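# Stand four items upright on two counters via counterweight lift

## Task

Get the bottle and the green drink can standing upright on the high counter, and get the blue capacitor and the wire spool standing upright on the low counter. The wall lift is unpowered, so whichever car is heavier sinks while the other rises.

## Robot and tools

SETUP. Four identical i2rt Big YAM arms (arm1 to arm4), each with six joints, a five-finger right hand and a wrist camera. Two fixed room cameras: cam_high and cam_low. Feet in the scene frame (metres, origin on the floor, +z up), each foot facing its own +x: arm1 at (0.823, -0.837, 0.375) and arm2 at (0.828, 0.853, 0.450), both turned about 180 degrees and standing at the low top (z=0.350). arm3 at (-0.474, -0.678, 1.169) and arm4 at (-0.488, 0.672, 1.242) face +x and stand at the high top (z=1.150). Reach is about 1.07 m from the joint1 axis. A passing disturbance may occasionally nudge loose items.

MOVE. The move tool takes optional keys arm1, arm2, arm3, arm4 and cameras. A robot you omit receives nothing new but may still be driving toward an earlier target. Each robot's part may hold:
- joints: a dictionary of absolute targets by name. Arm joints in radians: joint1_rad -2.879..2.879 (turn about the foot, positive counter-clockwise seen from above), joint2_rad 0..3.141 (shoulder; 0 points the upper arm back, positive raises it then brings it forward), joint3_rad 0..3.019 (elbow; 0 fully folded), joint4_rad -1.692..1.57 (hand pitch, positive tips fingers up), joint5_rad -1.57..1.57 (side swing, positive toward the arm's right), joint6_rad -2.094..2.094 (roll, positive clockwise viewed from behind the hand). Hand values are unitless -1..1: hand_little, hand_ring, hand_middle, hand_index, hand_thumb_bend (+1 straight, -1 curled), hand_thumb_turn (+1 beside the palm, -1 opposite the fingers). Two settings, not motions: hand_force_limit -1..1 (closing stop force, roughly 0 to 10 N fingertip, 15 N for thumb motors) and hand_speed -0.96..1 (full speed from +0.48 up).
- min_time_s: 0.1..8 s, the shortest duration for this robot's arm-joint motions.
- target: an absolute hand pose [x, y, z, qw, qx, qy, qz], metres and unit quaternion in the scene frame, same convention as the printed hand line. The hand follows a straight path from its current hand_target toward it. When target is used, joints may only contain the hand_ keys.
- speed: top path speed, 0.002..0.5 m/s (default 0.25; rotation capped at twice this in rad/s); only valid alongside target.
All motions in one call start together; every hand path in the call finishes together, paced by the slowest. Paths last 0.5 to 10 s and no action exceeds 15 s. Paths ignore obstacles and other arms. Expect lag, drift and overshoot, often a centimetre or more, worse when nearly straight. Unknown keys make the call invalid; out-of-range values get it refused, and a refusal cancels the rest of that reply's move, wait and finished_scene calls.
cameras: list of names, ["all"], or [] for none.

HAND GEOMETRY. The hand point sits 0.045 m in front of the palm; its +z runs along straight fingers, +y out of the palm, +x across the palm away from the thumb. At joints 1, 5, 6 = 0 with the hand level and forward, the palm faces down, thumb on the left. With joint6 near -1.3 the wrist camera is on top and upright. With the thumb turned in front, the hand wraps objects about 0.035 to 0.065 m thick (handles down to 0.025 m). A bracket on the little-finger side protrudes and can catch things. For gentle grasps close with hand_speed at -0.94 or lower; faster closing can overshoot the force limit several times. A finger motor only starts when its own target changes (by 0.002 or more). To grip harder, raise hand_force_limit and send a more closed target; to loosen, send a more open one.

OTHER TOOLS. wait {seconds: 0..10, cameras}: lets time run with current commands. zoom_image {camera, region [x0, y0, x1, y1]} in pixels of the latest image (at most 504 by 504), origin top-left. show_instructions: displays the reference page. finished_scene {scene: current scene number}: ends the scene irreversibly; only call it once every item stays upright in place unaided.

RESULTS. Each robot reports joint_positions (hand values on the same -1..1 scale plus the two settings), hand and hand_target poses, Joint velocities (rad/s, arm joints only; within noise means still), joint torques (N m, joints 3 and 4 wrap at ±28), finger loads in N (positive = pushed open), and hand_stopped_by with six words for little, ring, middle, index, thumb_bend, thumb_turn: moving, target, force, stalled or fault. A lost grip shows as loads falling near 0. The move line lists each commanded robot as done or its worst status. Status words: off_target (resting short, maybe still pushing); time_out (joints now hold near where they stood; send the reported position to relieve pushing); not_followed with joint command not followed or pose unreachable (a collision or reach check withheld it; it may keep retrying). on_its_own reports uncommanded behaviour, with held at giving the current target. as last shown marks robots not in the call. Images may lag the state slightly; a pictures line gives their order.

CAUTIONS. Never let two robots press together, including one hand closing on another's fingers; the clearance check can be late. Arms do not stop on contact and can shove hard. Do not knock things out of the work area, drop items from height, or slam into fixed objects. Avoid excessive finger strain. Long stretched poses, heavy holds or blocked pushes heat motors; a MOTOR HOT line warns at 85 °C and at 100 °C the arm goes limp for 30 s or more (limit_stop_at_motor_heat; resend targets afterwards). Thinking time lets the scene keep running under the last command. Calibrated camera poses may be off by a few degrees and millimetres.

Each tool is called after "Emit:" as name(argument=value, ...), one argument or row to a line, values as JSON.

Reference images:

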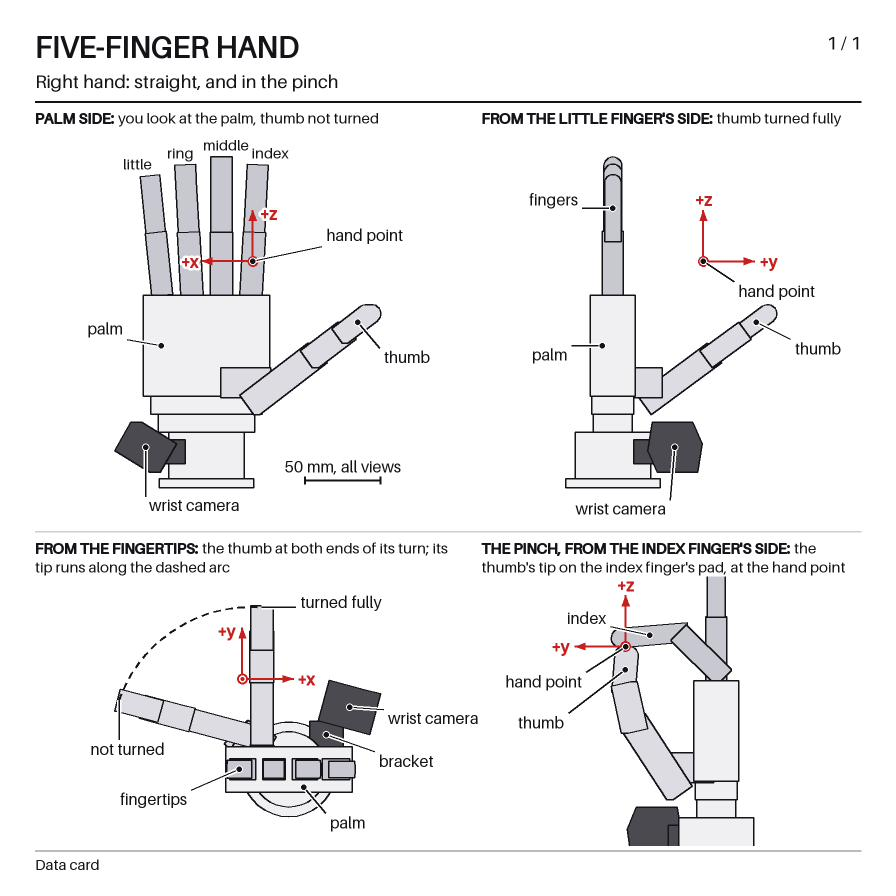

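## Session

Emit:
move(
  arm1={"joints": {"joint1_rad": 0.0, "joint2_rad": 0.25, "joint3_rad": 0.5, "joint4_rad": -0.25, "joint5_rad": 0.0, "joint6_rad": -1.4}, "min_time_s": 4},
  arm2={"joints": {"joint1_rad": 0.0, "joint2_rad": 0.25, "joint3_rad": 0.5, "joint4_rad": -0.25, "joint5_rad": 0.0, "joint6_rad": -1.4}, "min_time_s": 4},
  arm3={"joints": {"joint1_rad": 0.0, "joint2_rad": 0.25, "joint3_rad": 0.5, "joint4_rad": -0.25, "joint5_rad": 0.0, "joint6_rad": -1.4}, "min_time_s": 4},
  arm4={"joints": {"joint1_rad": 0.0, "joint2_rad": 0.25, "joint3_rad": 0.5, "joint4_rad": -0.25, "joint5_rad": 0.0, "joint6_rad": -1.4}, "min_time_s": 4},
  cameras=["all"],
)

Scene clock: 4.57 s.
Joint torques (N m): arm1=[-2.08 2.14 9.29 2.15 -0.06 -0.17] | arm2=[1.44 0.79 8.42 3.25 -0.02 -0.16] | arm3=[-0.73 0.62 10.74 3.36 0.06 -0.16] | arm4=[-0.85 2.32 10.59 2.81 -0.04 -0.27]
Motor temperatures (°C): arm1=[27 27 30 25 27 26] | arm2=[30 28 33 28 28 24] | arm3=[30 32 33 28 27 26] | arm4=[27 29 31 26 24 26]
Heat: arm1: hottest joint3_rad 30 °C; arm2: hottest joint3_rad 33 °C; arm3: hottest joint3_rad 33 °C; arm4: hottest joint3_rad 31 °C.
move: arm1 done; arm2 done; arm3 done; arm4 done
Joint velocities: within noise
arm1.joint_positions: joint1_rad=+0.015 joint2_rad=+0.261 joint3_rad=+0.508 joint4_rad=-0.266 joint5_rad=+0.000 joint6_rad=-1.388 hand_little=+1.000 hand_ring=+1.000 hand_middle=+1.000 hand_index=+1.000 hand_thumb_turn=+1.000 hand_thumb_bend=+1.000 hand_force_limit=+0.000 hand_speed=-0.800
arm1.joint_status: all done
arm1.hand_stopped_by: target,target,target,target,target,target
arm1.little_load_n: 0.0
arm1.ring_load_n: 0.0
arm1.middle_load_n: 0.0
arm1.index_load_n: 0.0
arm1.thumb_bend_load_n: 0.0
arm1.thumb_turn_load_n: 0.0
arm1.hand: x=+0.5100 y=-0.7639 z=+0.7112 quat_wxyz=(-0.694, +0.087, +0.713, -0.045) (m; scene frame)
arm1.hand_target: x=+0.5122 y=-0.7590 z=+0.7138 quat_wxyz=(-0.701, +0.087, +0.707, -0.036) (m; scene frame)
arm1.hand_status: not commanded
arm2.joint_positions: joint1_rad=-0.012 joint2_rad=+0.259 joint3_rad=+0.508 joint4_rad=-0.273 joint5_rad=+0.000 joint6_rad=-1.390 hand_little=+1.000 hand_ring=+1.000 hand_middle=+1.000 hand_index=+1.000 hand_thumb_turn=+1.000 hand_thumb_bend=+1.000 hand_force_limit=+0.000 hand_speed=-0.800
arm2.joint_status: all done
arm2.hand_stopped_by: target,target,target,target,target,target
arm2.little_load_n: 0.0
arm2.ring_load_n: 0.0
arm2.middle_load_n: 0.0
arm2.index_load_n: 0.0
arm2.thumb_bend_load_n: 0.0
arm2.thumb_turn_load_n: 0.0
arm2.hand: x=+0.5138 y=+0.8930 z=+0.7881 quat_wxyz=(+0.692, -0.048, -0.715, +0.089) (m; scene frame)
arm2.hand_target: x=+0.5138 y=+0.8899 z=+0.7919 quat_wxyz=(+0.700, -0.040, -0.707, +0.091) (m; scene frame)
arm2.hand_status: not commanded
arm3.joint_positions: joint1_rad=+0.007 joint2_rad=+0.264 joint3_rad=+0.501 joint4_rad=-0.271 joint5_rad=+0.000 joint6_rad=-1.391 hand_little=+1.000 hand_ring=+1.000 hand_middle=+1.000 hand_index=+1.000 hand_thumb_turn=+1.000 hand_thumb_bend=+1.000 hand_force_limit=+0.000 hand_speed=-0.800
arm3.joint_status: all done
arm3.hand_stopped_by: target,target,target,target,target,target
arm3.little_load_n: 0.0
arm3.ring_load_n: 0.0
arm3.middle_load_n: 0.0
arm3.index_load_n: 0.0
arm3.thumb_bend_load_n: 0.0
arm3.thumb_turn_load_n: 0.0
arm3.hand: x=-0.1622 y=-0.7329 z=+1.5040 quat_wxyz=(-0.063, +0.715, -0.065, +0.693) (m; scene frame)
arm3.hand_target: x=-0.1644 y=-0.7354 z=+1.5129 quat_wxyz=(-0.059, +0.704, -0.064, +0.705) (m; scene frame)
arm3.hand_status: not commanded
arm4.joint_positions: joint1_rad=+0.014 joint2_rad=+0.260 joint3_rad=+0.513 joint4_rad=-0.269 joint5_rad=+0.000 joint6_rad=-1.386 hand_little=+1.000 hand_ring=+1.000 hand_middle=+1.000 hand_index=+1.000 hand_thumb_turn=+1.000 hand_thumb_bend=+1.000 hand_force_limit=+0.000 hand_speed=-0.800
arm4.joint_status: all done
arm4.hand_stopped_by: target,target,target,target,target,target
arm4.little_load_n: 0.0
arm4.ring_load_n: 0.0
arm4.middle_load_n: 0.0
arm4.index_load_n: 0.0
arm4.thumb_bend_load_n: 0.0
arm4.thumb_turn_load_n: 0.0
arm4.hand: x=-0.1767 y=+0.6317 z=+1.5872 quat_wxyz=(-0.082, +0.709, -0.050, +0.698) (m; scene frame)
arm4.hand_target: x=-0.1780 y=+0.6268 z=+1.5877 quat_wxyz=(-0.073, +0.704, -0.049, +0.705) (m; scene frame)
arm4.hand_status: not commanded
pictures: arm1_cam_wrist, arm2_cam_wrist, arm3_cam_wrist, arm4_cam_wrist, cam_high, cam_low
camera_calibration:
arm1_cam_wrist: T_world_to_cam=[[0.00896075, 0.993835, 0.110504, 0.676643], [0.557469, 0.0867772, -0.82565, 0.365257], [-0.830149, 0.069001, -0.553255, 0.983448], [0, 0, 0, 1]] pos_world=[0.606726, -0.772027, 0.770901]
arm2_cam_wrist: T_world_to_cam=[[-0.0477894, 0.997866, 0.0444937, -0.902756], [0.545069, 0.0633802, -0.835992, 0.318154], [-0.837028, -0.0156995, -0.546935, 0.989086], [0, 0, 0, 1]] pos_world=[0.611335, 0.896193, 0.847106]
arm3_cam_wrist: T_world_to_cam=[[0.0125179, -0.998189, 0.0588462, -0.812635], [-0.499348, -0.0572275, -0.864509, 1.18102], [0.866311, -0.0185629, -0.49916, 0.991533], [0, 0, 0, 1]] pos_world=[-0.259064, -0.72517, 1.56376]
arm4_cam_wrist: T_world_to_cam=[[0.0647118, -0.997326, 0.033966, 0.591996], [-0.562955, -0.0645892, -0.82396, 1.24389], [0.82395, 0.0341986, -0.565629, 1.13952], [0, 0, 0, 1]] pos_world=[-0.27696, 0.631785, 1.64935]

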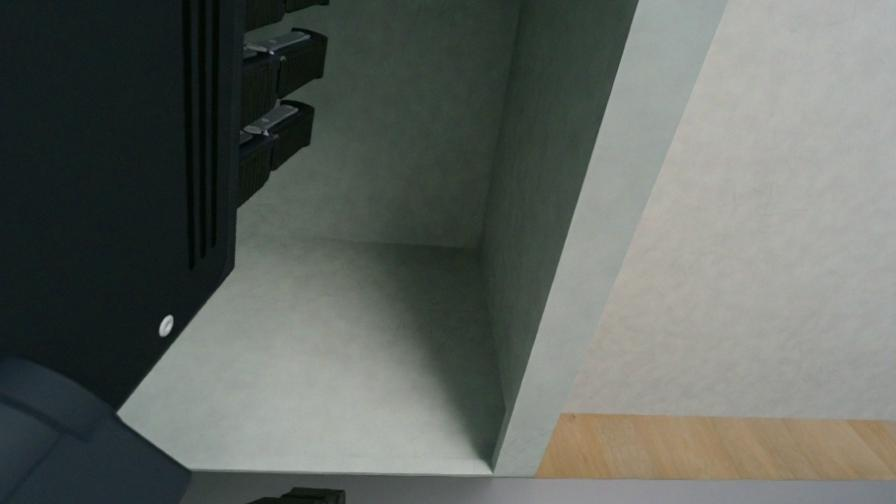

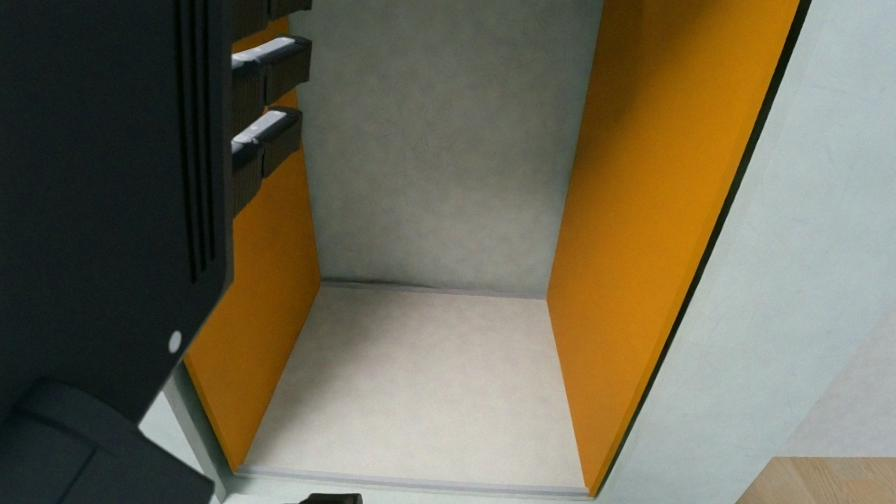

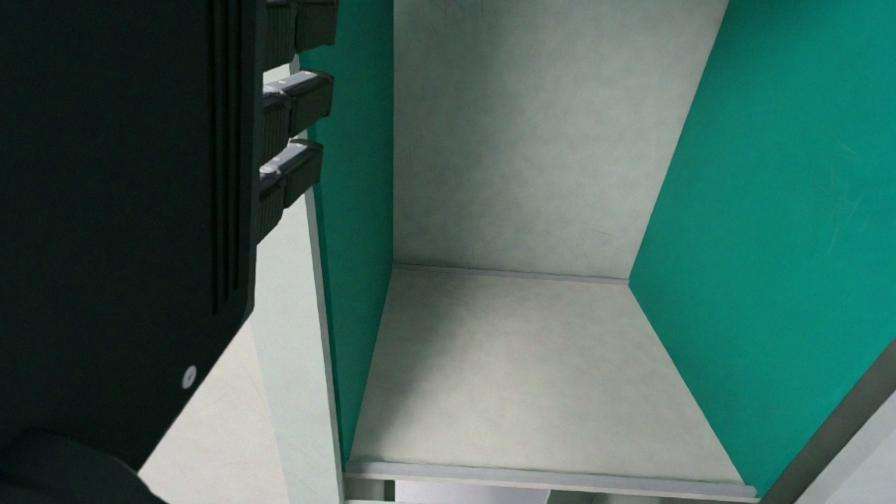

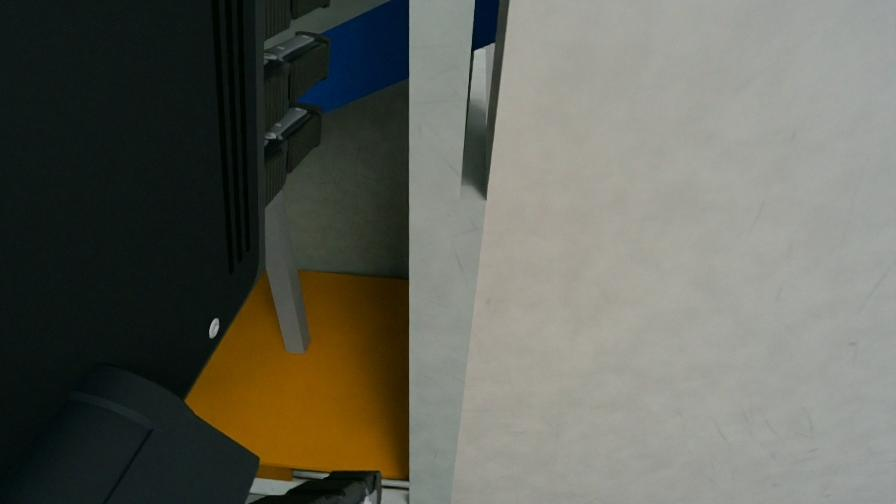

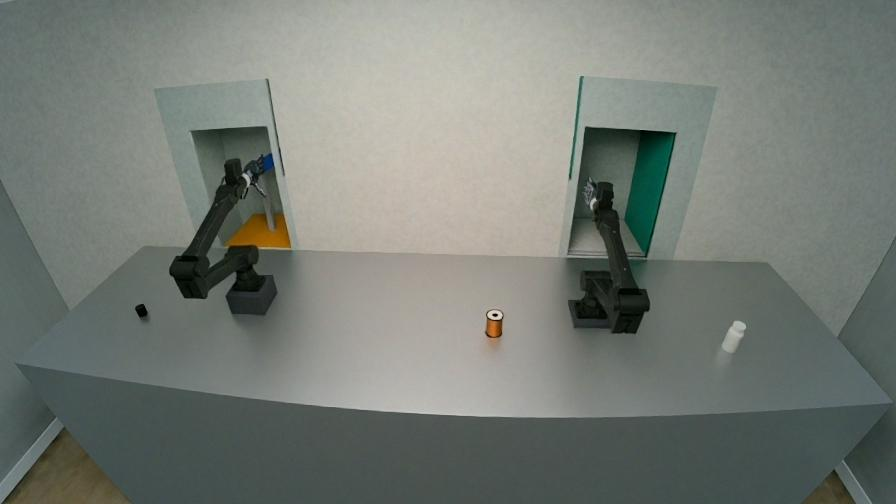

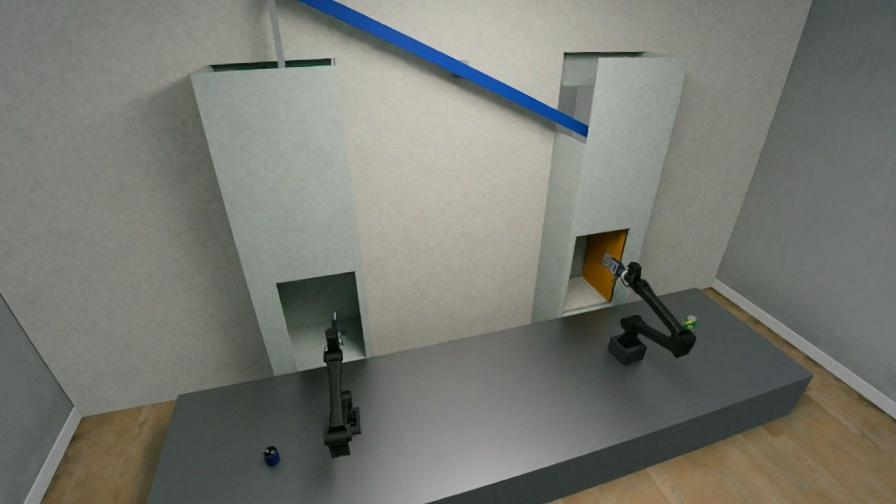

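Emit:
move(
  arm2={"joints": {"joint1_rad": -1.47, "joint2_rad": 0.6, "joint3_rad": 1.2, "joint4_rad": -1.1, "joint5_rad": 0.0, "joint6_rad": -1.4, "hand_thumb_turn": -1.0, "hand_speed": 0.0}, "min_time_s": 4},
  arm3={"joints": {"joint1_rad": 1.75, "joint2_rad": 0.6, "joint3_rad": 1.2, "joint4_rad": -1.25, "joint5_rad": 0.0, "joint6_rad": -1.4, "hand_thumb_turn": -1.0, "hand_speed": 0.0}, "min_time_s": 4},
  arm1={"joints": {"joint2_rad": 0.6, "joint3_rad": 2.0, "joint4_rad": -1.3, "joint6_rad": -1.5, "hand_thumb_turn": -1.0, "hand_speed": 0.0}, "min_time_s": 4},
  arm4={"joints": {"joint1_rad": 1.5, "joint2_rad": 0.6, "joint3_rad": 1.2, "joint4_rad": -1.1, "joint6_rad": -1.4, "hand_thumb_turn": -1.0, "hand_speed": 0.0}, "min_time_s": 4},
  cameras=["arm2_cam_wrist", "arm3_cam_wrist", "arm4_cam_wrist"],
)

Scene clock: 50.53 s.
Joint torques (N m): arm1=[-2.02 9.17 4.77 1.21 -0.07 -0.18] | arm2=[-0.21 0.56 12.89 1.65 0.01 -0.14] | arm3=[0.44 1.85 13.64 1.36 0.1 -0.1] | arm4=[1.08 1.96 15.66 1.58 0 -0.23]
Motor temperatures (°C): arm1=[27 27 33 25 27 26] | arm2=[30 28 39 28 28 24] | arm3=[30 32 40 28 27 26] | arm4=[27 29 39 27 24 27]
Heat: arm1: hottest joint3_rad 33 °C; arm2: hottest joint3_rad 39 °C; arm3: hottest joint3_rad 40 °C; arm4: hottest joint3_rad 39 °C.
move: arm1 done; arm2 done; arm3 done; arm4 done
Joint velocities: within noise
arm1.joint_positions: joint1_rad=+0.014 joint2_rad=+0.593 joint3_rad=+1.982 joint4_rad=-1.291 joint5_rad=+0.000 joint6_rad=-1.488 hand_little=+1.000 hand_ring=+1.000 hand_middle=+1.000 hand_index=+1.000 hand_thumb_turn=-1.000 hand_thumb_bend=+1.000 hand_force_limit=+0.000 hand_speed=+0.000
arm1.joint_status: all done
arm1.hand_stopped_by: target,target,target,target,target,target
arm1.little_load_n: 0.0
arm1.ring_load_n: 0.0
arm1.middle_load_n: 0.0
arm1.index_load_n: 0.0
arm1.thumb_bend_load_n: 0.0
arm1.thumb_turn_load_n: 0.5
arm1.hand: x=+0.7300 y=-0.7713 z=+1.1383 quat_wxyz=(-0.736, +0.049, +0.675, -0.010) (m; scene frame)
arm1.hand_target: x=+0.7329 y=-0.7699 z=+1.1421 quat_wxyz=(-0.737, +0.049, +0.674, -0.001) (m; scene frame)
arm1.hand_status: not commanded
arm2.joint_positions: joint1_rad=-1.458 joint2_rad=+0.591 joint3_rad=+1.135 joint4_rad=-1.091 joint5_rad=+0.000 joint6_rad=-1.393 hand_little=+1.000 hand_ring=+1.000 hand_middle=+1.000 hand_index=+1.000 hand_thumb_turn=-1.000 hand_thumb_bend=+1.000 hand_force_limit=+0.000 hand_speed=+0.000
arm2.joint_status: all done
arm2.hand_stopped_by: target,target,target,target,target,target
arm2.little_load_n: 0.0
arm2.ring_load_n: 0.0
arm2.middle_load_n: 0.0
arm2.index_load_n: 0.0
arm2.thumb_bend_load_n: 0.0
arm2.thumb_turn_load_n: 0.0
arm2.hand: x=+0.8291 y=+1.1437 z=+0.8663 quat_wxyz=(+0.397, -0.617, -0.621, -0.275) (m; scene frame)
arm2.hand_target: x=+0.8327 y=+1.1432 z=+0.8973 quat_wxyz=(+0.412, -0.610, -0.612, -0.290) (m; scene frame)
arm2.hand_status: not commanded
arm3.joint_positions: joint1_rad=+1.743 joint2_rad=+0.588 joint3_rad=+1.154 joint4_rad=-1.239 joint5_rad=+0.000 joint6_rad=-1.394 hand_little=+1.000 hand_ring=+1.000 hand_middle=+1.000 hand_index=+1.000 hand_thumb_turn=-1.000 hand_thumb_bend=+1.000 hand_force_limit=+0.000 hand_speed=+0.000
arm3.joint_status: all done
arm3.hand_stopped_by: target,target,target,target,target,target
arm3.little_load_n: 0.0
arm3.ring_load_n: 0.0
arm3.middle_load_n: 0.0
arm3.index_load_n: 0.0
arm3.thumb_bend_load_n: 0.0
arm3.thumb_turn_load_n: 0.5
arm3.hand: x=-0.4620 y=-0.4222 z=+1.5723 quat_wxyz=(-0.355, +0.640, +0.633, +0.251) (m; scene frame)
arm3.hand_target: x=-0.4635 y=-0.4214 z=+1.5912 quat_wxyz=(-0.364, +0.633, +0.634, +0.257) (m; scene frame)
arm3.hand_status: not commanded
arm4.joint_positions: joint1_rad=+1.486 joint2_rad=+0.591 joint3_rad=+1.140 joint4_rad=-1.090 joint5_rad=+0.000 joint6_rad=-1.388 hand_little=+1.000 hand_ring=+1.000 hand_middle=+1.000 hand_index=+1.000 hand_thumb_turn=-1.000 hand_thumb_bend=+1.000 hand_force_limit=+0.000 hand_speed=+0.000
arm4.joint_status: all done
arm4.hand_stopped_by: target,target,target,target,target,target
arm4.little_load_n: 0.0
arm4.ring_load_n: 0.0
arm4.middle_load_n: 0.0
arm4.index_load_n: 0.0
arm4.thumb_bend_load_n: 0.0
arm4.thumb_turn_load_n: 0.0
arm4.hand: x=-0.4217 y=+0.9477 z=+1.6674 quat_wxyz=(-0.370, +0.682, +0.540, +0.327) (m; scene frame)
arm4.hand_target: x=-0.4253 y=+0.9474 z=+1.6952 quat_wxyz=(-0.383, +0.667, +0.542, +0.338) (m; scene frame)
arm4.hand_status: not commanded
pictures: arm2_cam_wrist, arm3_cam_wrist, arm4_cam_wrist
camera_calibration:
arm2_cam_wrist: T_world_to_cam=[[0.977266, 0.203397, 0.0598424, -1.09586], [0.208822, -0.874588, -0.437595, 1.20226], [-0.036668, 0.440143, -0.897179, 0.418282], [0, 0, 0, 1]] pos_world=[0.835229, 1.09027, 0.966956]
arm3_cam_wrist: T_world_to_cam=[[0.97622, 0.211982, 0.0453629, 0.474584], [0.212394, -0.893403, -0.395878, 0.3471], [-0.0433914, 0.396099, -0.917182, 1.70308], [0, 0, 0, 1]] pos_world=[-0.463122, -0.46509, 1.67791]
arm4_cam_wrist: T_world_to_cam=[[0.99943, -0.0171615, 0.0290667, 0.393719], [-0.00309004, -0.904012, -0.427497, 1.56291], [0.0336131, 0.427163, -0.90355, 1.23358], [0, 0, 0, 1]] pos_world=[-0.430129, 0.892708, 1.77129]

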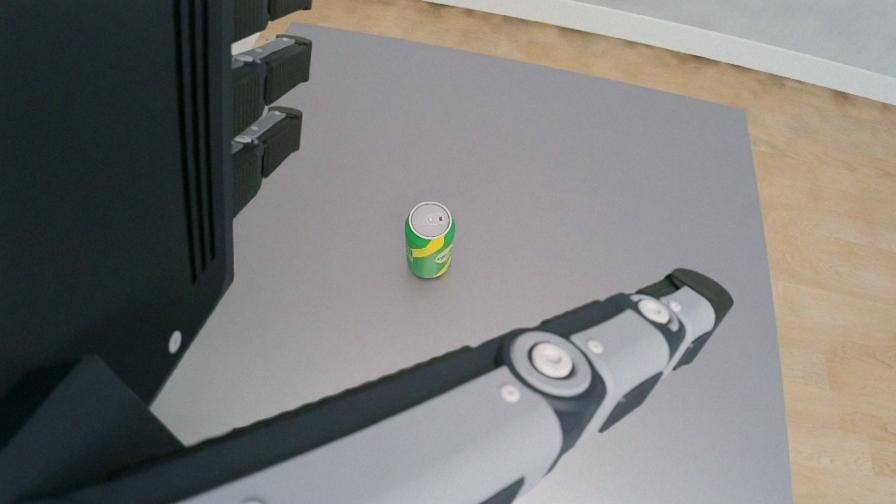

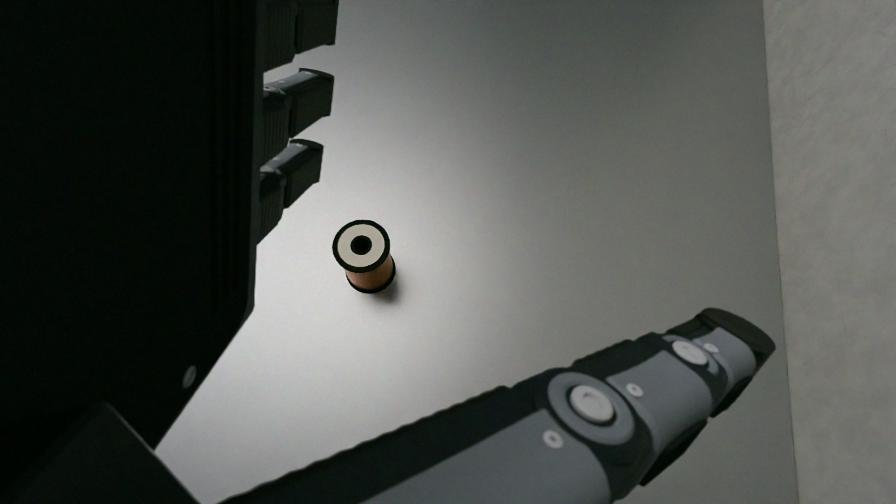

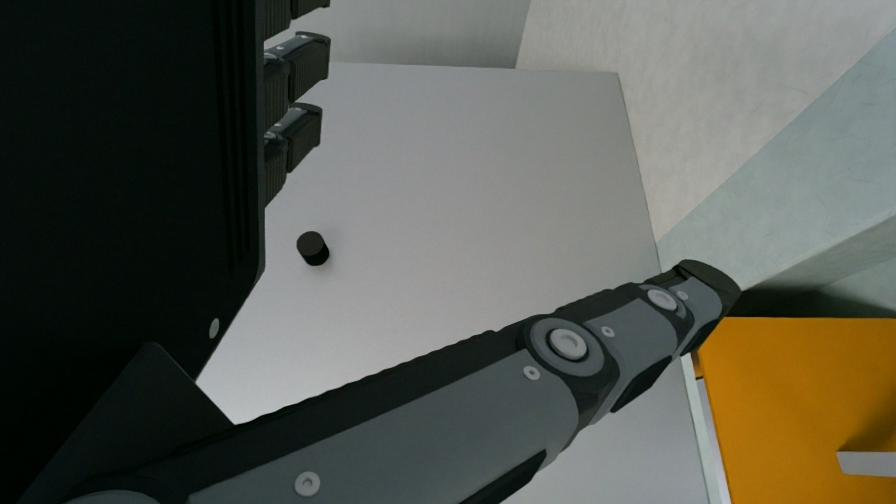

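Emit:
move(
  arm2={"target": [0.81, 1.284, 0.51, -0.47173, 0.5014, 0.61477, 0.38474], "speed": 0.25},
  arm3={"target": [-0.538, -0.359, 1.33, -0.44983, 0.46117, 0.70609, 0.2938], "speed": 0.25},
  arm4={"joints": {"joint1_rad": 0.9, "joint2_rad": 0.6, "joint3_rad": 2.0, "joint4_rad": -1.3, "joint6_rad": -1.5}, "min_time_s": 3},
  cameras=["arm2_cam_wrist", "arm3_cam_wrist"],
)

Scene clock: 97.43 s.
Joint torques (N m): arm1=[-2.08 9.11 4.77 1.21 -0.07 -0.18] | arm2=[0.15 -4.54 4.01 3.28 0.11 -0.17] | arm3=[0.09 1.44 10.7 3.14 -0.1 -0.19] | arm4=[-0.79 9.05 5.96 1.68 -0.04 -0.3]
Motor temperatures (°C): arm1=[27 29 32 25 27 26] | arm2=[30 28 48 28 28 24] | arm3=[30 32 44 28 27 26] | arm4=[27 29 48 27 24 27]
Heat: arm1: hottest joint3_rad 32 °C; arm2: hottest joint3_rad 48 °C; arm3: hottest joint3_rad 44 °C; arm4: hottest joint3_rad 48 °C.
move: arm2 done; arm3 done; arm4 done
Joint velocities: within noise
arm1: as last shown
arm2.joint_positions: joint1_rad=-1.464 joint2_rad=+1.395 joint3_rad=+0.236 joint4_rad=+0.907 joint5_rad=-0.035 joint6_rad=-1.569 hand_little=+1.000 hand_ring=+1.000 hand_middle=+1.000 hand_index=+1.000 hand_thumb_turn=-1.000 hand_thumb_bend=+1.000 hand_force_limit=+0.000 hand_speed=+0.000
arm2.joint_status: not commanded
arm2.hand_stopped_by: target,target,target,target,target,target
arm2.little_load_n: 0.0
arm2.ring_load_n: 0.0
arm2.middle_load_n: 0.0
arm2.index_load_n: 0.0
arm2.thumb_bend_load_n: 0.0
arm2.thumb_turn_load_n: 0.0
arm2.hand: x=+0.8048 y=+1.2857 z=+0.5110 quat_wxyz=(+0.475, -0.502, -0.616, -0.378) (m; scene frame)
arm2.hand_target: x=+0.8099 y=+1.2839 z=+0.5100 quat_wxyz=(+0.472, -0.502, -0.615, -0.385) (m; scene frame)
arm2.hand_status: done (0.006 m and 0.9 deg from the pose sent, 0.384 m and 20.2 deg at the start)
arm3.joint_positions: joint1_rad=+1.929 joint2_rad=+0.437 joint3_rad=+0.309 joint4_rad=-0.317 joint5_rad=-0.051 joint6_rad=-1.585 hand_little=+1.000 hand_ring=+1.000 hand_middle=+1.000 hand_index=+1.000 hand_thumb_turn=-1.000 hand_thumb_bend=+1.000 hand_force_limit=+0.000 hand_speed=+0.000
arm3.joint_status: not commanded
arm3.hand_stopped_by: target,target,target,target,target,target
arm3.little_load_n: 0.0
arm3.ring_load_n: 0.0
arm3.middle_load_n: 0.0
arm3.index_load_n: 0.0
arm3.thumb_bend_load_n: 0.0
arm3.thumb_turn_load_n: 0.0
arm3.hand: x=-0.5354 y=-0.3620 z=+1.3294 quat_wxyz=(-0.448, +0.467, +0.704, +0.292) (m; scene frame)
arm3.hand_target: x=-0.5379 y=-0.3592 z=+1.3300 quat_wxyz=(-0.450, +0.461, +0.706, +0.294) (m; scene frame)
arm3.hand_status: done (0.004 m and 0.8 deg from the pose sent, 0.262 m and 25.2 deg at the start)
arm4.joint_positions: joint1_rad=+0.914 joint2_rad=+0.596 joint3_rad=+1.978 joint4_rad=-1.290 joint5_rad=+0.000 joint6_rad=-1.486 hand_little=+1.000 hand_ring=+1.000 hand_middle=+1.000 hand_index=+1.000 hand_thumb_turn=-1.000 hand_thumb_bend=+1.000 hand_force_limit=+0.000 hand_speed=+0.000
arm4.joint_status: all done
arm4.hand_stopped_by: target,target,target,target,target,target
arm4.little_load_n: 0.0
arm4.ring_load_n: 0.0
arm4.middle_load_n: 0.0
arm4.index_load_n: 0.0
arm4.thumb_bend_load_n: -0.5
arm4.thumb_turn_load_n: 0.0
arm4.hand: x=-0.3931 y=+0.7086 z=+2.0066 quat_wxyz=(-0.365, +0.610, +0.282, +0.645) (m; scene frame)
arm4.hand_target: x=-0.3958 y=+0.7020 z=+2.0118 quat_wxyz=(-0.357, +0.607, +0.280, +0.652) (m; scene frame)
arm4.hand_status: not commanded
pictures: arm2_cam_wrist, arm3_cam_wrist
camera_calibration:
arm2_cam_wrist: T_world_to_cam=[[0.941587, 0.253053, 0.222214, -1.19777], [0.336261, -0.670145, -0.661691, 0.925132], [-0.0185277, 0.697761, -0.716091, -0.402248], [0, 0, 0, 1]] pos_world=[0.809265, 1.20374, 0.590265]
arm3_cam_wrist: T_world_to_cam=[[0.850248, 0.484943, 0.204716, 0.363971], [0.506007, -0.645832, -0.571716, 0.800909], [-0.145038, 0.589688, -0.794501, 1.30587], [0, 0, 0, 1]] pos_world=[-0.52533, -0.42931, 1.4209]

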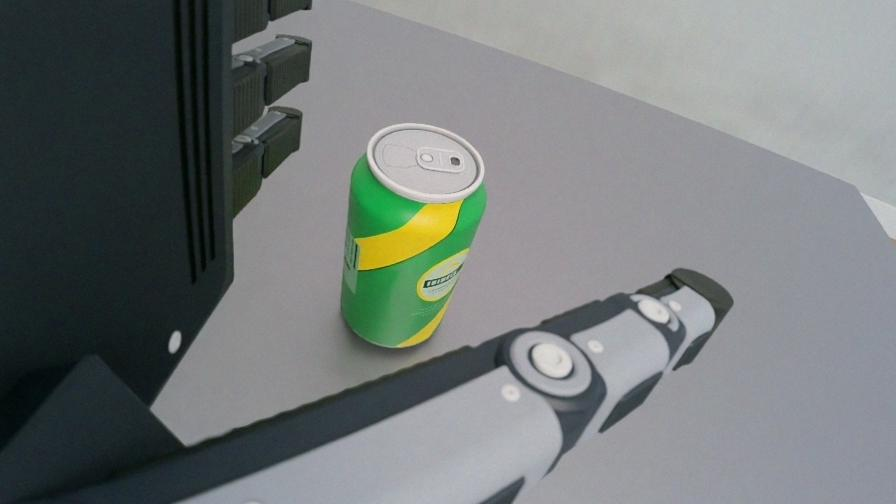

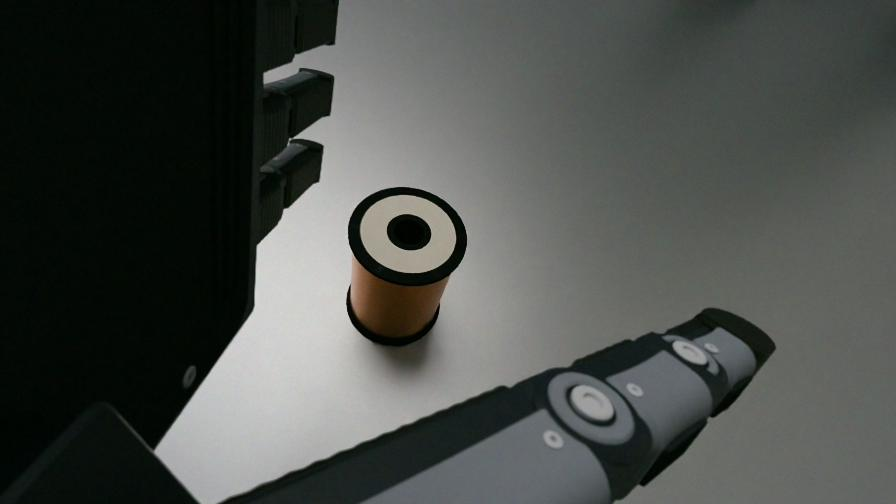

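Emit:
move(
  arm2={"target": [0.804, 1.335, 0.458, -0.47173, 0.5014, 0.61477, 0.38474], "speed": 0.12},
  arm3={"target": [-0.557, -0.322, 1.26, -0.44983, 0.46117, 0.70609, 0.2938], "speed": 0.12},
  cameras=["arm2_cam_wrist", "arm3_cam_wrist"],
)

Scene clock: 116.57 s.
Joint torques (N m): arm1=[-2.02 9.17 4.77 1.21 -0.07 -0.18] | arm2=[-0.15 -7 4.62 3.26 -0.11 -0.17] | arm3=[0.38 -0.67 9.02 3.11 0.17 -0.03] | arm4=[-0.85 8.94 6.01 1.63 0 -0.26]
Motor temperatures (°C): arm1=[27 29 32 25 27 26] | arm2=[30 28 42 28 28 24] | arm3=[30 32 43 29 27 26] | arm4=[27 30 43 27 24 27]
Heat: arm1: hottest joint3_rad 32 °C; arm2: hottest joint3_rad 42 °C; arm3: hottest joint3_rad 43 °C; arm4: hottest joint3_rad 43 °C.
move: arm2 off_target; arm3 done
Joint velocities: within noise
arm1, arm4: as last shown
arm2.joint_positions: joint1_rad=-1.470 joint2_rad=+1.758 joint3_rad=+0.332 joint4_rad=+1.139 joint5_rad=-0.038 joint6_rad=-1.572 hand_little=+1.000 hand_ring=+1.000 hand_middle=+1.000 hand_index=+1.000 hand_thumb_turn=-1.000 hand_thumb_bend=+1.000 hand_force_limit=+0.000 hand_speed=+0.000
arm2.joint_status: not commanded
arm2.hand_stopped_by: target,target,target,target,target,target
arm2.little_load_n: 0.0
arm2.ring_load_n: 0.0
arm2.middle_load_n: 0.0
arm2.index_load_n: 0.0
arm2.thumb_bend_load_n: 0.0
arm2.thumb_turn_load_n: 0.0
arm2.hand: x=+0.8011 y=+1.3198 z=+0.4486 quat_wxyz=(+0.463, -0.509, -0.624, -0.370) (m; scene frame)
arm2.hand_target: x=+0.8042 y=+1.3343 z=+0.4582 quat_wxyz=(+0.471, -0.502, -0.615, -0.385) (m; scene frame)
arm2.hand_status: off_target (0.018 m and 2.4 deg from the pose sent, 0.072 m and 0.9 deg at the start)
arm3.joint_positions: joint1_rad=+1.951 joint2_rad=+0.837 joint3_rad=+0.213 joint4_rad=+0.180 joint5_rad=-0.035 joint6_rad=-1.585 hand_little=+1.000 hand_ring=+1.000 hand_middle=+1.000 hand_index=+1.000 hand_thumb_turn=-1.000 hand_thumb_bend=+1.000 hand_force_limit=+0.000 hand_speed=+0.000
arm3.joint_status: not commanded
arm3.hand_stopped_by: target,target,target,target,target,target
arm3.little_load_n: 0.0
arm3.ring_load_n: 0.0
arm3.middle_load_n: 0.0
arm3.index_load_n: 0.0
arm3.thumb_bend_load_n: 0.0
arm3.thumb_turn_load_n: 0.0
arm3.hand: x=-0.5545 y=-0.3233 z=+1.2605 quat_wxyz=(-0.447, +0.463, +0.707, +0.293) (m; scene frame)
arm3.hand_target: x=-0.5570 y=-0.3221 z=+1.2600 quat_wxyz=(-0.450, +0.461, +0.706, +0.294) (m; scene frame)
arm3.hand_status: done (0.003 m and 0.4 deg from the pose sent, 0.083 m and 0.8 deg at the start)
arm4.thumb_bend_load_n: 0.0
arm4.thumb_turn_load_n: 0.5
arm4.hand_target: x=-0.3958 y=+0.7019 z=+2.0118 quat_wxyz=(-0.357, +0.607, +0.280, +0.652) (m; scene frame)
pictures: arm2_cam_wrist, arm3_cam_wrist
camera_calibration:
arm2_cam_wrist: T_world_to_cam=[[0.940536, 0.257934, 0.221045, -1.1942], [0.339519, -0.692977, -0.636011, 0.923937], [-0.0108697, 0.67324, -0.739344, -0.434201], [0, 0, 0, 1]] pos_world=[0.804771, 1.24061, 0.530582]
arm3_cam_wrist: T_world_to_cam=[[0.845407, 0.490352, 0.211761, 0.365745], [0.51424, -0.640065, -0.570855, 0.801542], [-0.144379, 0.5915, -0.793273, 1.22503], [0, 0, 0, 1]] pos_world=[-0.54452, -0.390909, 1.35189]

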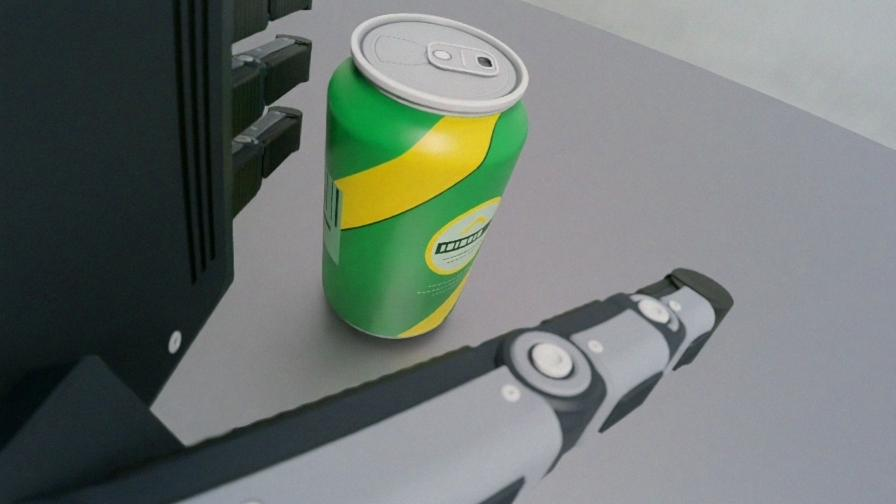

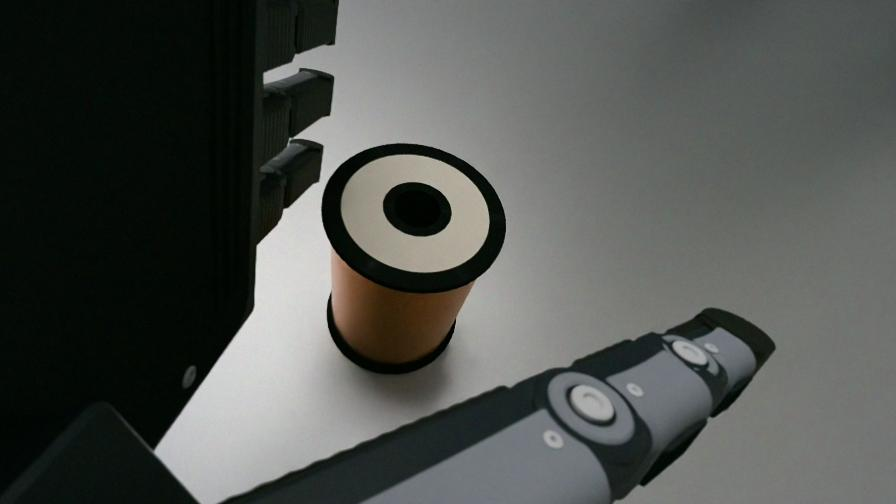

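Emit:
move(
  arm2={"target": [0.793, 1.397, 0.414, -0.47173, 0.5014, 0.61477, 0.38474], "speed": 0.1},
  arm3={"target": [-0.579, -0.276, 1.20, -0.44983, 0.46117, 0.70609, 0.2938], "speed": 0.1},
  cameras=["arm2_cam_wrist", "arm3_cam_wrist"],
)

Scene clock: 133.53 s.
Joint torques (N m): arm1=[-2.08 9.05 4.77 1.21 -0.07 -0.18] | arm2=[0.03 -9.23 4.25 3.26 0 -0.16] | arm3=[0.67 -3.72 7.95 2.7 0.28 0.03] | arm4=[-1.2 8.76 5.85 1.65 -0.03 -0.26]
Motor temperatures (°C): arm1=[27 29 32 25 27 26] | arm2=[30 28 40 28 28 24] | arm3=[30 32 41 29 27 26] | arm4=[27 30 40 27 24 27]
Heat: arm1: hottest joint3_rad 32 °C; arm2: hottest joint3_rad 40 °C; arm3: hottest joint3_rad 41 °C; arm4: hottest joint3_rad 40 °C.
move: arm2 off_target; arm3 off_target
Joint velocities: within noise
arm1, arm4: as last shown
arm1.thumb_turn_load_n: 0.0
arm2.joint_positions: joint1_rad=-1.470 joint2_rad=+1.986 joint3_rad=+0.526 joint4_rad=+1.175 joint5_rad=-0.038 joint6_rad=-1.572 hand_little=+1.000 hand_ring=+1.000 hand_middle=+1.000 hand_index=+1.000 hand_thumb_turn=-1.000 hand_thumb_bend=+1.000 hand_force_limit=+0.000 hand_speed=+0.000
arm2.joint_status: not commanded
arm2.hand_stopped_by: target,target,target,target,target,target
arm2.little_load_n: 0.0
arm2.ring_load_n: 0.0
arm2.middle_load_n: 0.0
arm2.index_load_n: 0.0
arm2.thumb_bend_load_n: 0.0
arm2.thumb_turn_load_n: 0.0
arm2.hand: x=+0.7900 y=+1.3833 z=+0.4061 quat_wxyz=(+0.464, -0.509, -0.623, -0.370) (m; scene frame)
arm2.hand_target: x=+0.7931 y=+1.3964 z=+0.4141 quat_wxyz=(+0.471, -0.502, -0.615, -0.385) (m; scene frame)
arm2.hand_status: off_target (0.016 m and 2.3 deg from the pose sent, 0.085 m and 2.4 deg at the start)
arm3.joint_positions: joint1_rad=+1.966 joint2_rad=+1.345 joint3_rad=+0.228 joint4_rad=+0.662 joint5_rad=-0.023 joint6_rad=-1.585 hand_little=+1.000 hand_ring=+1.000 hand_middle=+1.000 hand_index=+1.000 hand_thumb_turn=-1.000 hand_thumb_bend=+1.000 hand_force_limit=+0.000 hand_speed=+0.000
arm3.joint_status: not commanded
arm3.hand_stopped_by: target,target,target,target,target,target
arm3.little_load_n: 0.0
arm3.ring_load_n: 0.0
arm3.middle_load_n: 0.0
arm3.index_load_n: 0.0
arm3.thumb_bend_load_n: 0.0
arm3.thumb_turn_load_n: 0.0
arm3.hand: x=-0.5730 y=-0.2865 z=+1.1960 quat_wxyz=(-0.443, +0.462, +0.711, +0.291) (m; scene frame)
arm3.hand_target: x=-0.5789 y=-0.2764 z=+1.2002 quat_wxyz=(-0.450, +0.461, +0.706, +0.294) (m; scene frame)
arm3.hand_status: off_target (0.013 m and 1.0 deg from the pose sent, 0.081 m and 0.4 deg at the start)
pictures: arm2_cam_wrist, arm3_cam_wrist
camera_calibration:
arm2_cam_wrist: T_world_to_cam=[[0.940532, 0.257921, 0.221079, -1.19073], [0.339514, -0.691917, -0.637167, 0.943565], [-0.01137, 0.674335, -0.738338, -0.51003], [0, 0, 0, 1]] pos_world=[0.793771, 1.30391, 0.487881]
arm3_cam_wrist: T_world_to_cam=[[0.841316, 0.496022, 0.214824, 0.372582], [0.52188, -0.64184, -0.561856, 0.790895], [-0.14081, 0.584811, -0.798855, 1.15614], [0, 0, 0, 1]] pos_world=[-0.563416, -0.353301, 1.28791]

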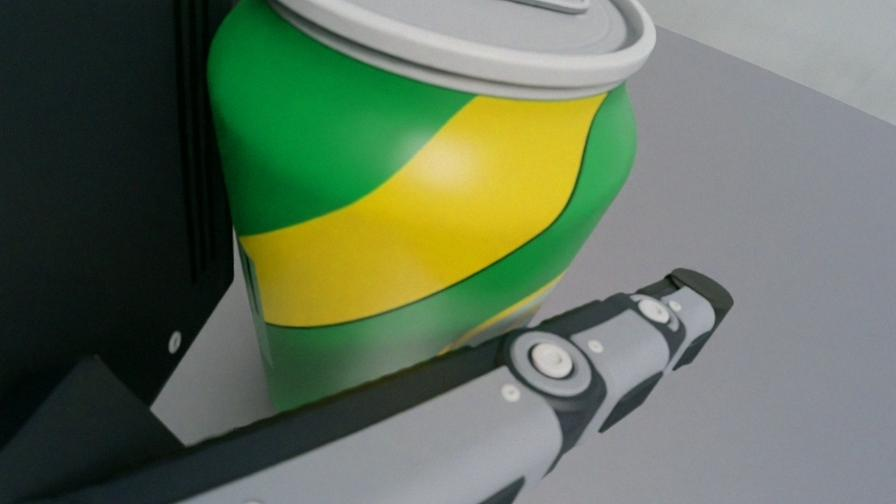

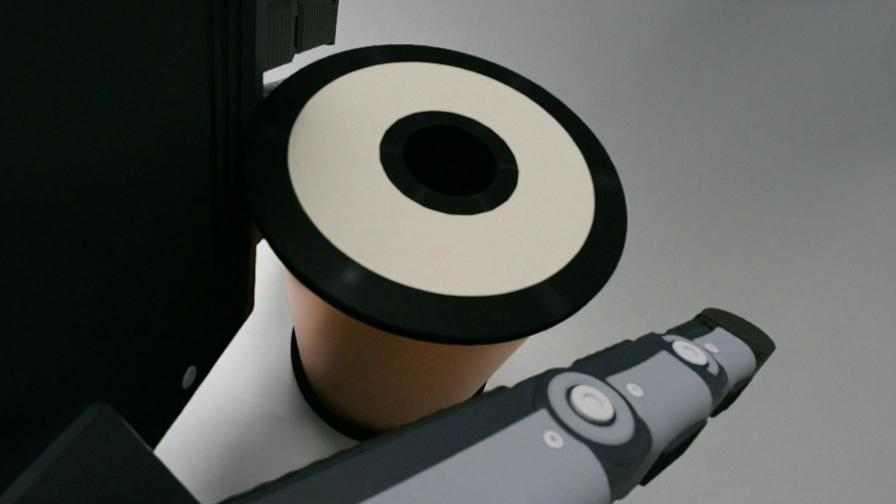

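Emit:
move(
  arm3={"target": [-0.581, -0.268, 1.20, -0.44983, 0.46117, 0.70609, 0.2938], "speed": 0.05},
)

Emit:
move(
  arm2={"joints": {"hand_index": -1.0, "hand_middle": -1.0, "hand_ring": -1.0, "hand_thumb_bend": -1.0, "hand_force_limit": 0.4, "hand_speed": -0.92}},
  arm3={"joints": {"hand_index": -1.0, "hand_middle": -1.0, "hand_thumb_bend": -1.0, "hand_force_limit": 0.3, "hand_speed": -0.92}},
  cameras=["arm2_cam_wrist", "arm3_cam_wrist"],
)

Scene clock: 148.10 s.
Joint torques (N m): arm1=[-2.08 9.11 4.77 1.21 -0.07 -0.18] | arm2=[0.09 -9.23 4.25 3.3 0 -0.15] | arm3=[0.09 -3.55 8.53 2.65 0.11 -0.03] | arm4=[-1.26 9 6 1.66 0 -0.27]
Motor temperatures (°C): arm1=[27 29 31 25 27 26] | arm2=[30 29 38 28 28 24] | arm3=[30 32 40 29 27 26] | arm4=[27 31 39 27 24 27]
Heat: arm1: hottest joint3_rad 31 °C; arm2: hottest joint3_rad 38 °C; arm3: hottest joint3_rad 40 °C; arm4: hottest joint3_rad 39 °C.
move: arm3 off_target
Joint velocities: within noise
arm1, arm2, arm4: as last shown
arm1.middle_load_n: -0.5
arm2.thumb_turn_load_n: 0.5
arm3.joint_positions: joint1_rad=+1.966 joint2_rad=+1.361 joint3_rad=+0.242 joint4_rad=+0.665 joint5_rad=-0.024 joint6_rad=-1.585 hand_little=+1.000 hand_ring=+1.000 hand_middle=+1.000 hand_index=+1.000 hand_thumb_turn=-1.000 hand_thumb_bend=+1.000 hand_force_limit=+0.000 hand_speed=+0.000
arm3.joint_status: not commanded
arm3.hand_stopped_by: target,target,target,target,target,target
arm3.little_load_n: 0.0
arm3.ring_load_n: 0.0
arm3.middle_load_n: 0.0
arm3.index_load_n: 0.0
arm3.thumb_bend_load_n: 0.0
arm3.thumb_turn_load_n: 0.5
arm3.hand: x=-0.5751 y=-0.2813 z=+1.1960 quat_wxyz=(-0.444, +0.462, +0.711, +0.291) (m; scene frame)
arm3.hand_target: x=-0.5808 y=-0.2686 z=+1.2003 quat_wxyz=(-0.450, +0.461, +0.706, +0.294) (m; scene frame)
arm3.hand_status: off_target (0.015 m and 0.9 deg from the pose sent, 0.021 m and 1.0 deg at the start)
pictures: none

Scene clock: 156.33 s.
Joint torques (N m): arm1=[-2.02 9.17 4.77 1.21 -0.07 -0.18] | arm2=[-0.03 -9.35 4.08 3.17 0.08 -0.14] | arm3=[-0.03 -4.6 8.32 2.62 0.13 0.01] | arm4=[-0.97 8.82 5.94 1.66 -0.03 -0.26]
Motor temperatures (°C): arm1=[27 29 31 25 27 26] | arm2=[30 29 38 28 28 24] | arm3=[30 32 40 29 27 26] | arm4=[27 31 38 27 24 27]
Heat: arm1: hottest joint3_rad 31 °C; arm2: hottest joint3_rad 38 °C; arm3: hottest joint3_rad 40 °C; arm4: hottest joint3_rad 38 °C.
move: arm2 off_target; arm3 off_target
Joint velocities: within noise
arm1, arm4: as last shown
arm1.middle_load_n: 0.0
arm1.thumb_turn_load_n: 0.5
arm2.joint_positions: joint1_rad=-1.470 joint2_rad=+1.986 joint3_rad=+0.529 joint4_rad=+1.176 joint5_rad=-0.040 joint6_rad=-1.575 hand_little=+1.000 hand_ring=+0.046 hand_middle=+0.203 hand_index=+0.359 hand_thumb_turn=-1.000 hand_thumb_bend=+0.664 hand_force_limit=+0.400 hand_speed=-0.920
arm2.joint_status: hand_ring off_target (ended at +0.046, target -1.000); hand_middle off_target (ended at +0.203, target -1.000); hand_index off_target (ended at +0.359, target -1.000); hand_thumb_bend off_target (ended at +0.664, target -1.000); the others done
arm2.hand_stopped_by: target,force,force,force,force,target
arm2.little_load_n: 0.0
arm2.ring_load_n: 8.0
arm2.middle_load_n: 5.0
arm2.index_load_n: 2.5
arm2.thumb_bend_load_n: 17.0
arm2.thumb_turn_load_n: 5.0
arm2.hand: x=+0.7896 y=+1.3848 z=+0.4073 quat_wxyz=(+0.465, -0.507, -0.624, -0.372) (m; scene frame)
arm2.hand_target: x=+0.7932 y=+1.3965 z=+0.4142 quat_wxyz=(+0.472, -0.502, -0.615, -0.385) (m; scene frame)
arm2.hand_status: not commanded
arm3.joint_positions: joint1_rad=+1.966 joint2_rad=+1.372 joint3_rad=+0.245 joint4_rad=+0.665 joint5_rad=-0.023 joint6_rad=-1.584 hand_little=+1.000 hand_ring=+1.000 hand_middle=+0.098 hand_index=+0.352 hand_thumb_turn=-1.000 hand_thumb_bend=+0.663 hand_force_limit=+0.300 hand_speed=-0.920
arm3.joint_status: hand_middle off_target (ended at +0.098, target -1.000); hand_index off_target (ended at +0.352, target -1.000); hand_thumb_bend off_target (ended at +0.663, target -1.000); the others done
arm3.hand_stopped_by: target,target,force,force,force,target
arm3.little_load_n: 0.0
arm3.ring_load_n: 0.0
arm3.middle_load_n: 7.5
arm3.index_load_n: 6.0
arm3.thumb_bend_load_n: 10.5
arm3.thumb_turn_load_n: 2.0
arm3.hand: x=-0.5751 y=-0.2811 z=+1.1931 quat_wxyz=(-0.441, +0.463, +0.712, +0.289) (m; scene frame)
arm3.hand_target: x=-0.5808 y=-0.2686 z=+1.2003 quat_wxyz=(-0.450, +0.461, +0.706, +0.294) (m; scene frame)
arm3.hand_status: not commanded
pictures: arm2_cam_wrist, arm3_cam_wrist
camera_calibration:
arm2_cam_wrist: T_world_to_cam=[[0.939437, 0.259173, 0.22425, -1.19309], [0.342529, -0.688044, -0.639742, 0.938952], [-0.0115104, 0.677809, -0.735148, -0.516166], [0, 0, 0, 1]] pos_world=[0.793274, 1.30512, 0.488779]
arm3_cam_wrist: T_world_to_cam=[[0.840909, 0.497277, 0.213514, 0.374026], [0.523098, -0.645758, -0.556206, 0.786729], [-0.13871, 0.579407, -0.803148, 1.15521], [0, 0, 0, 1]] pos_world=[-0.565819, -0.347296, 1.28553]

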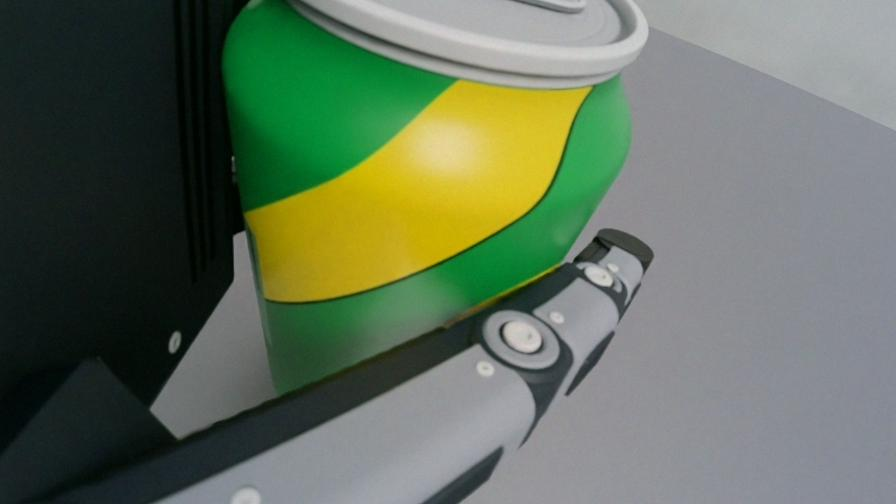

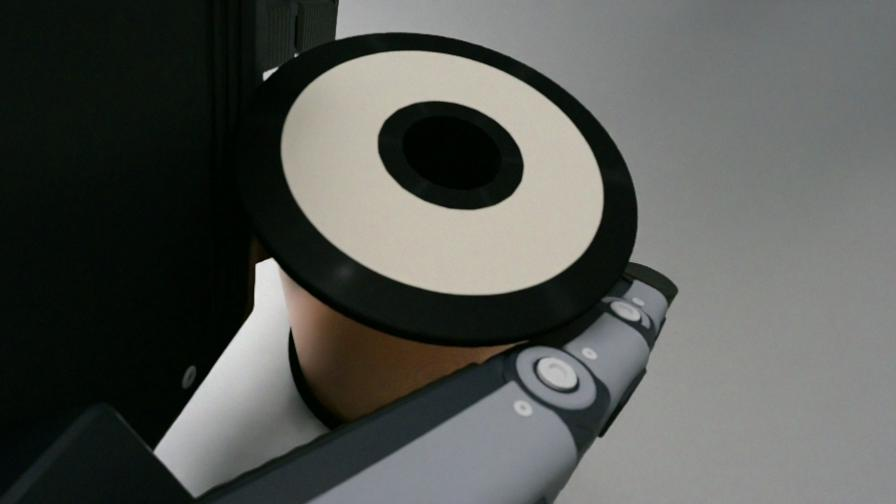

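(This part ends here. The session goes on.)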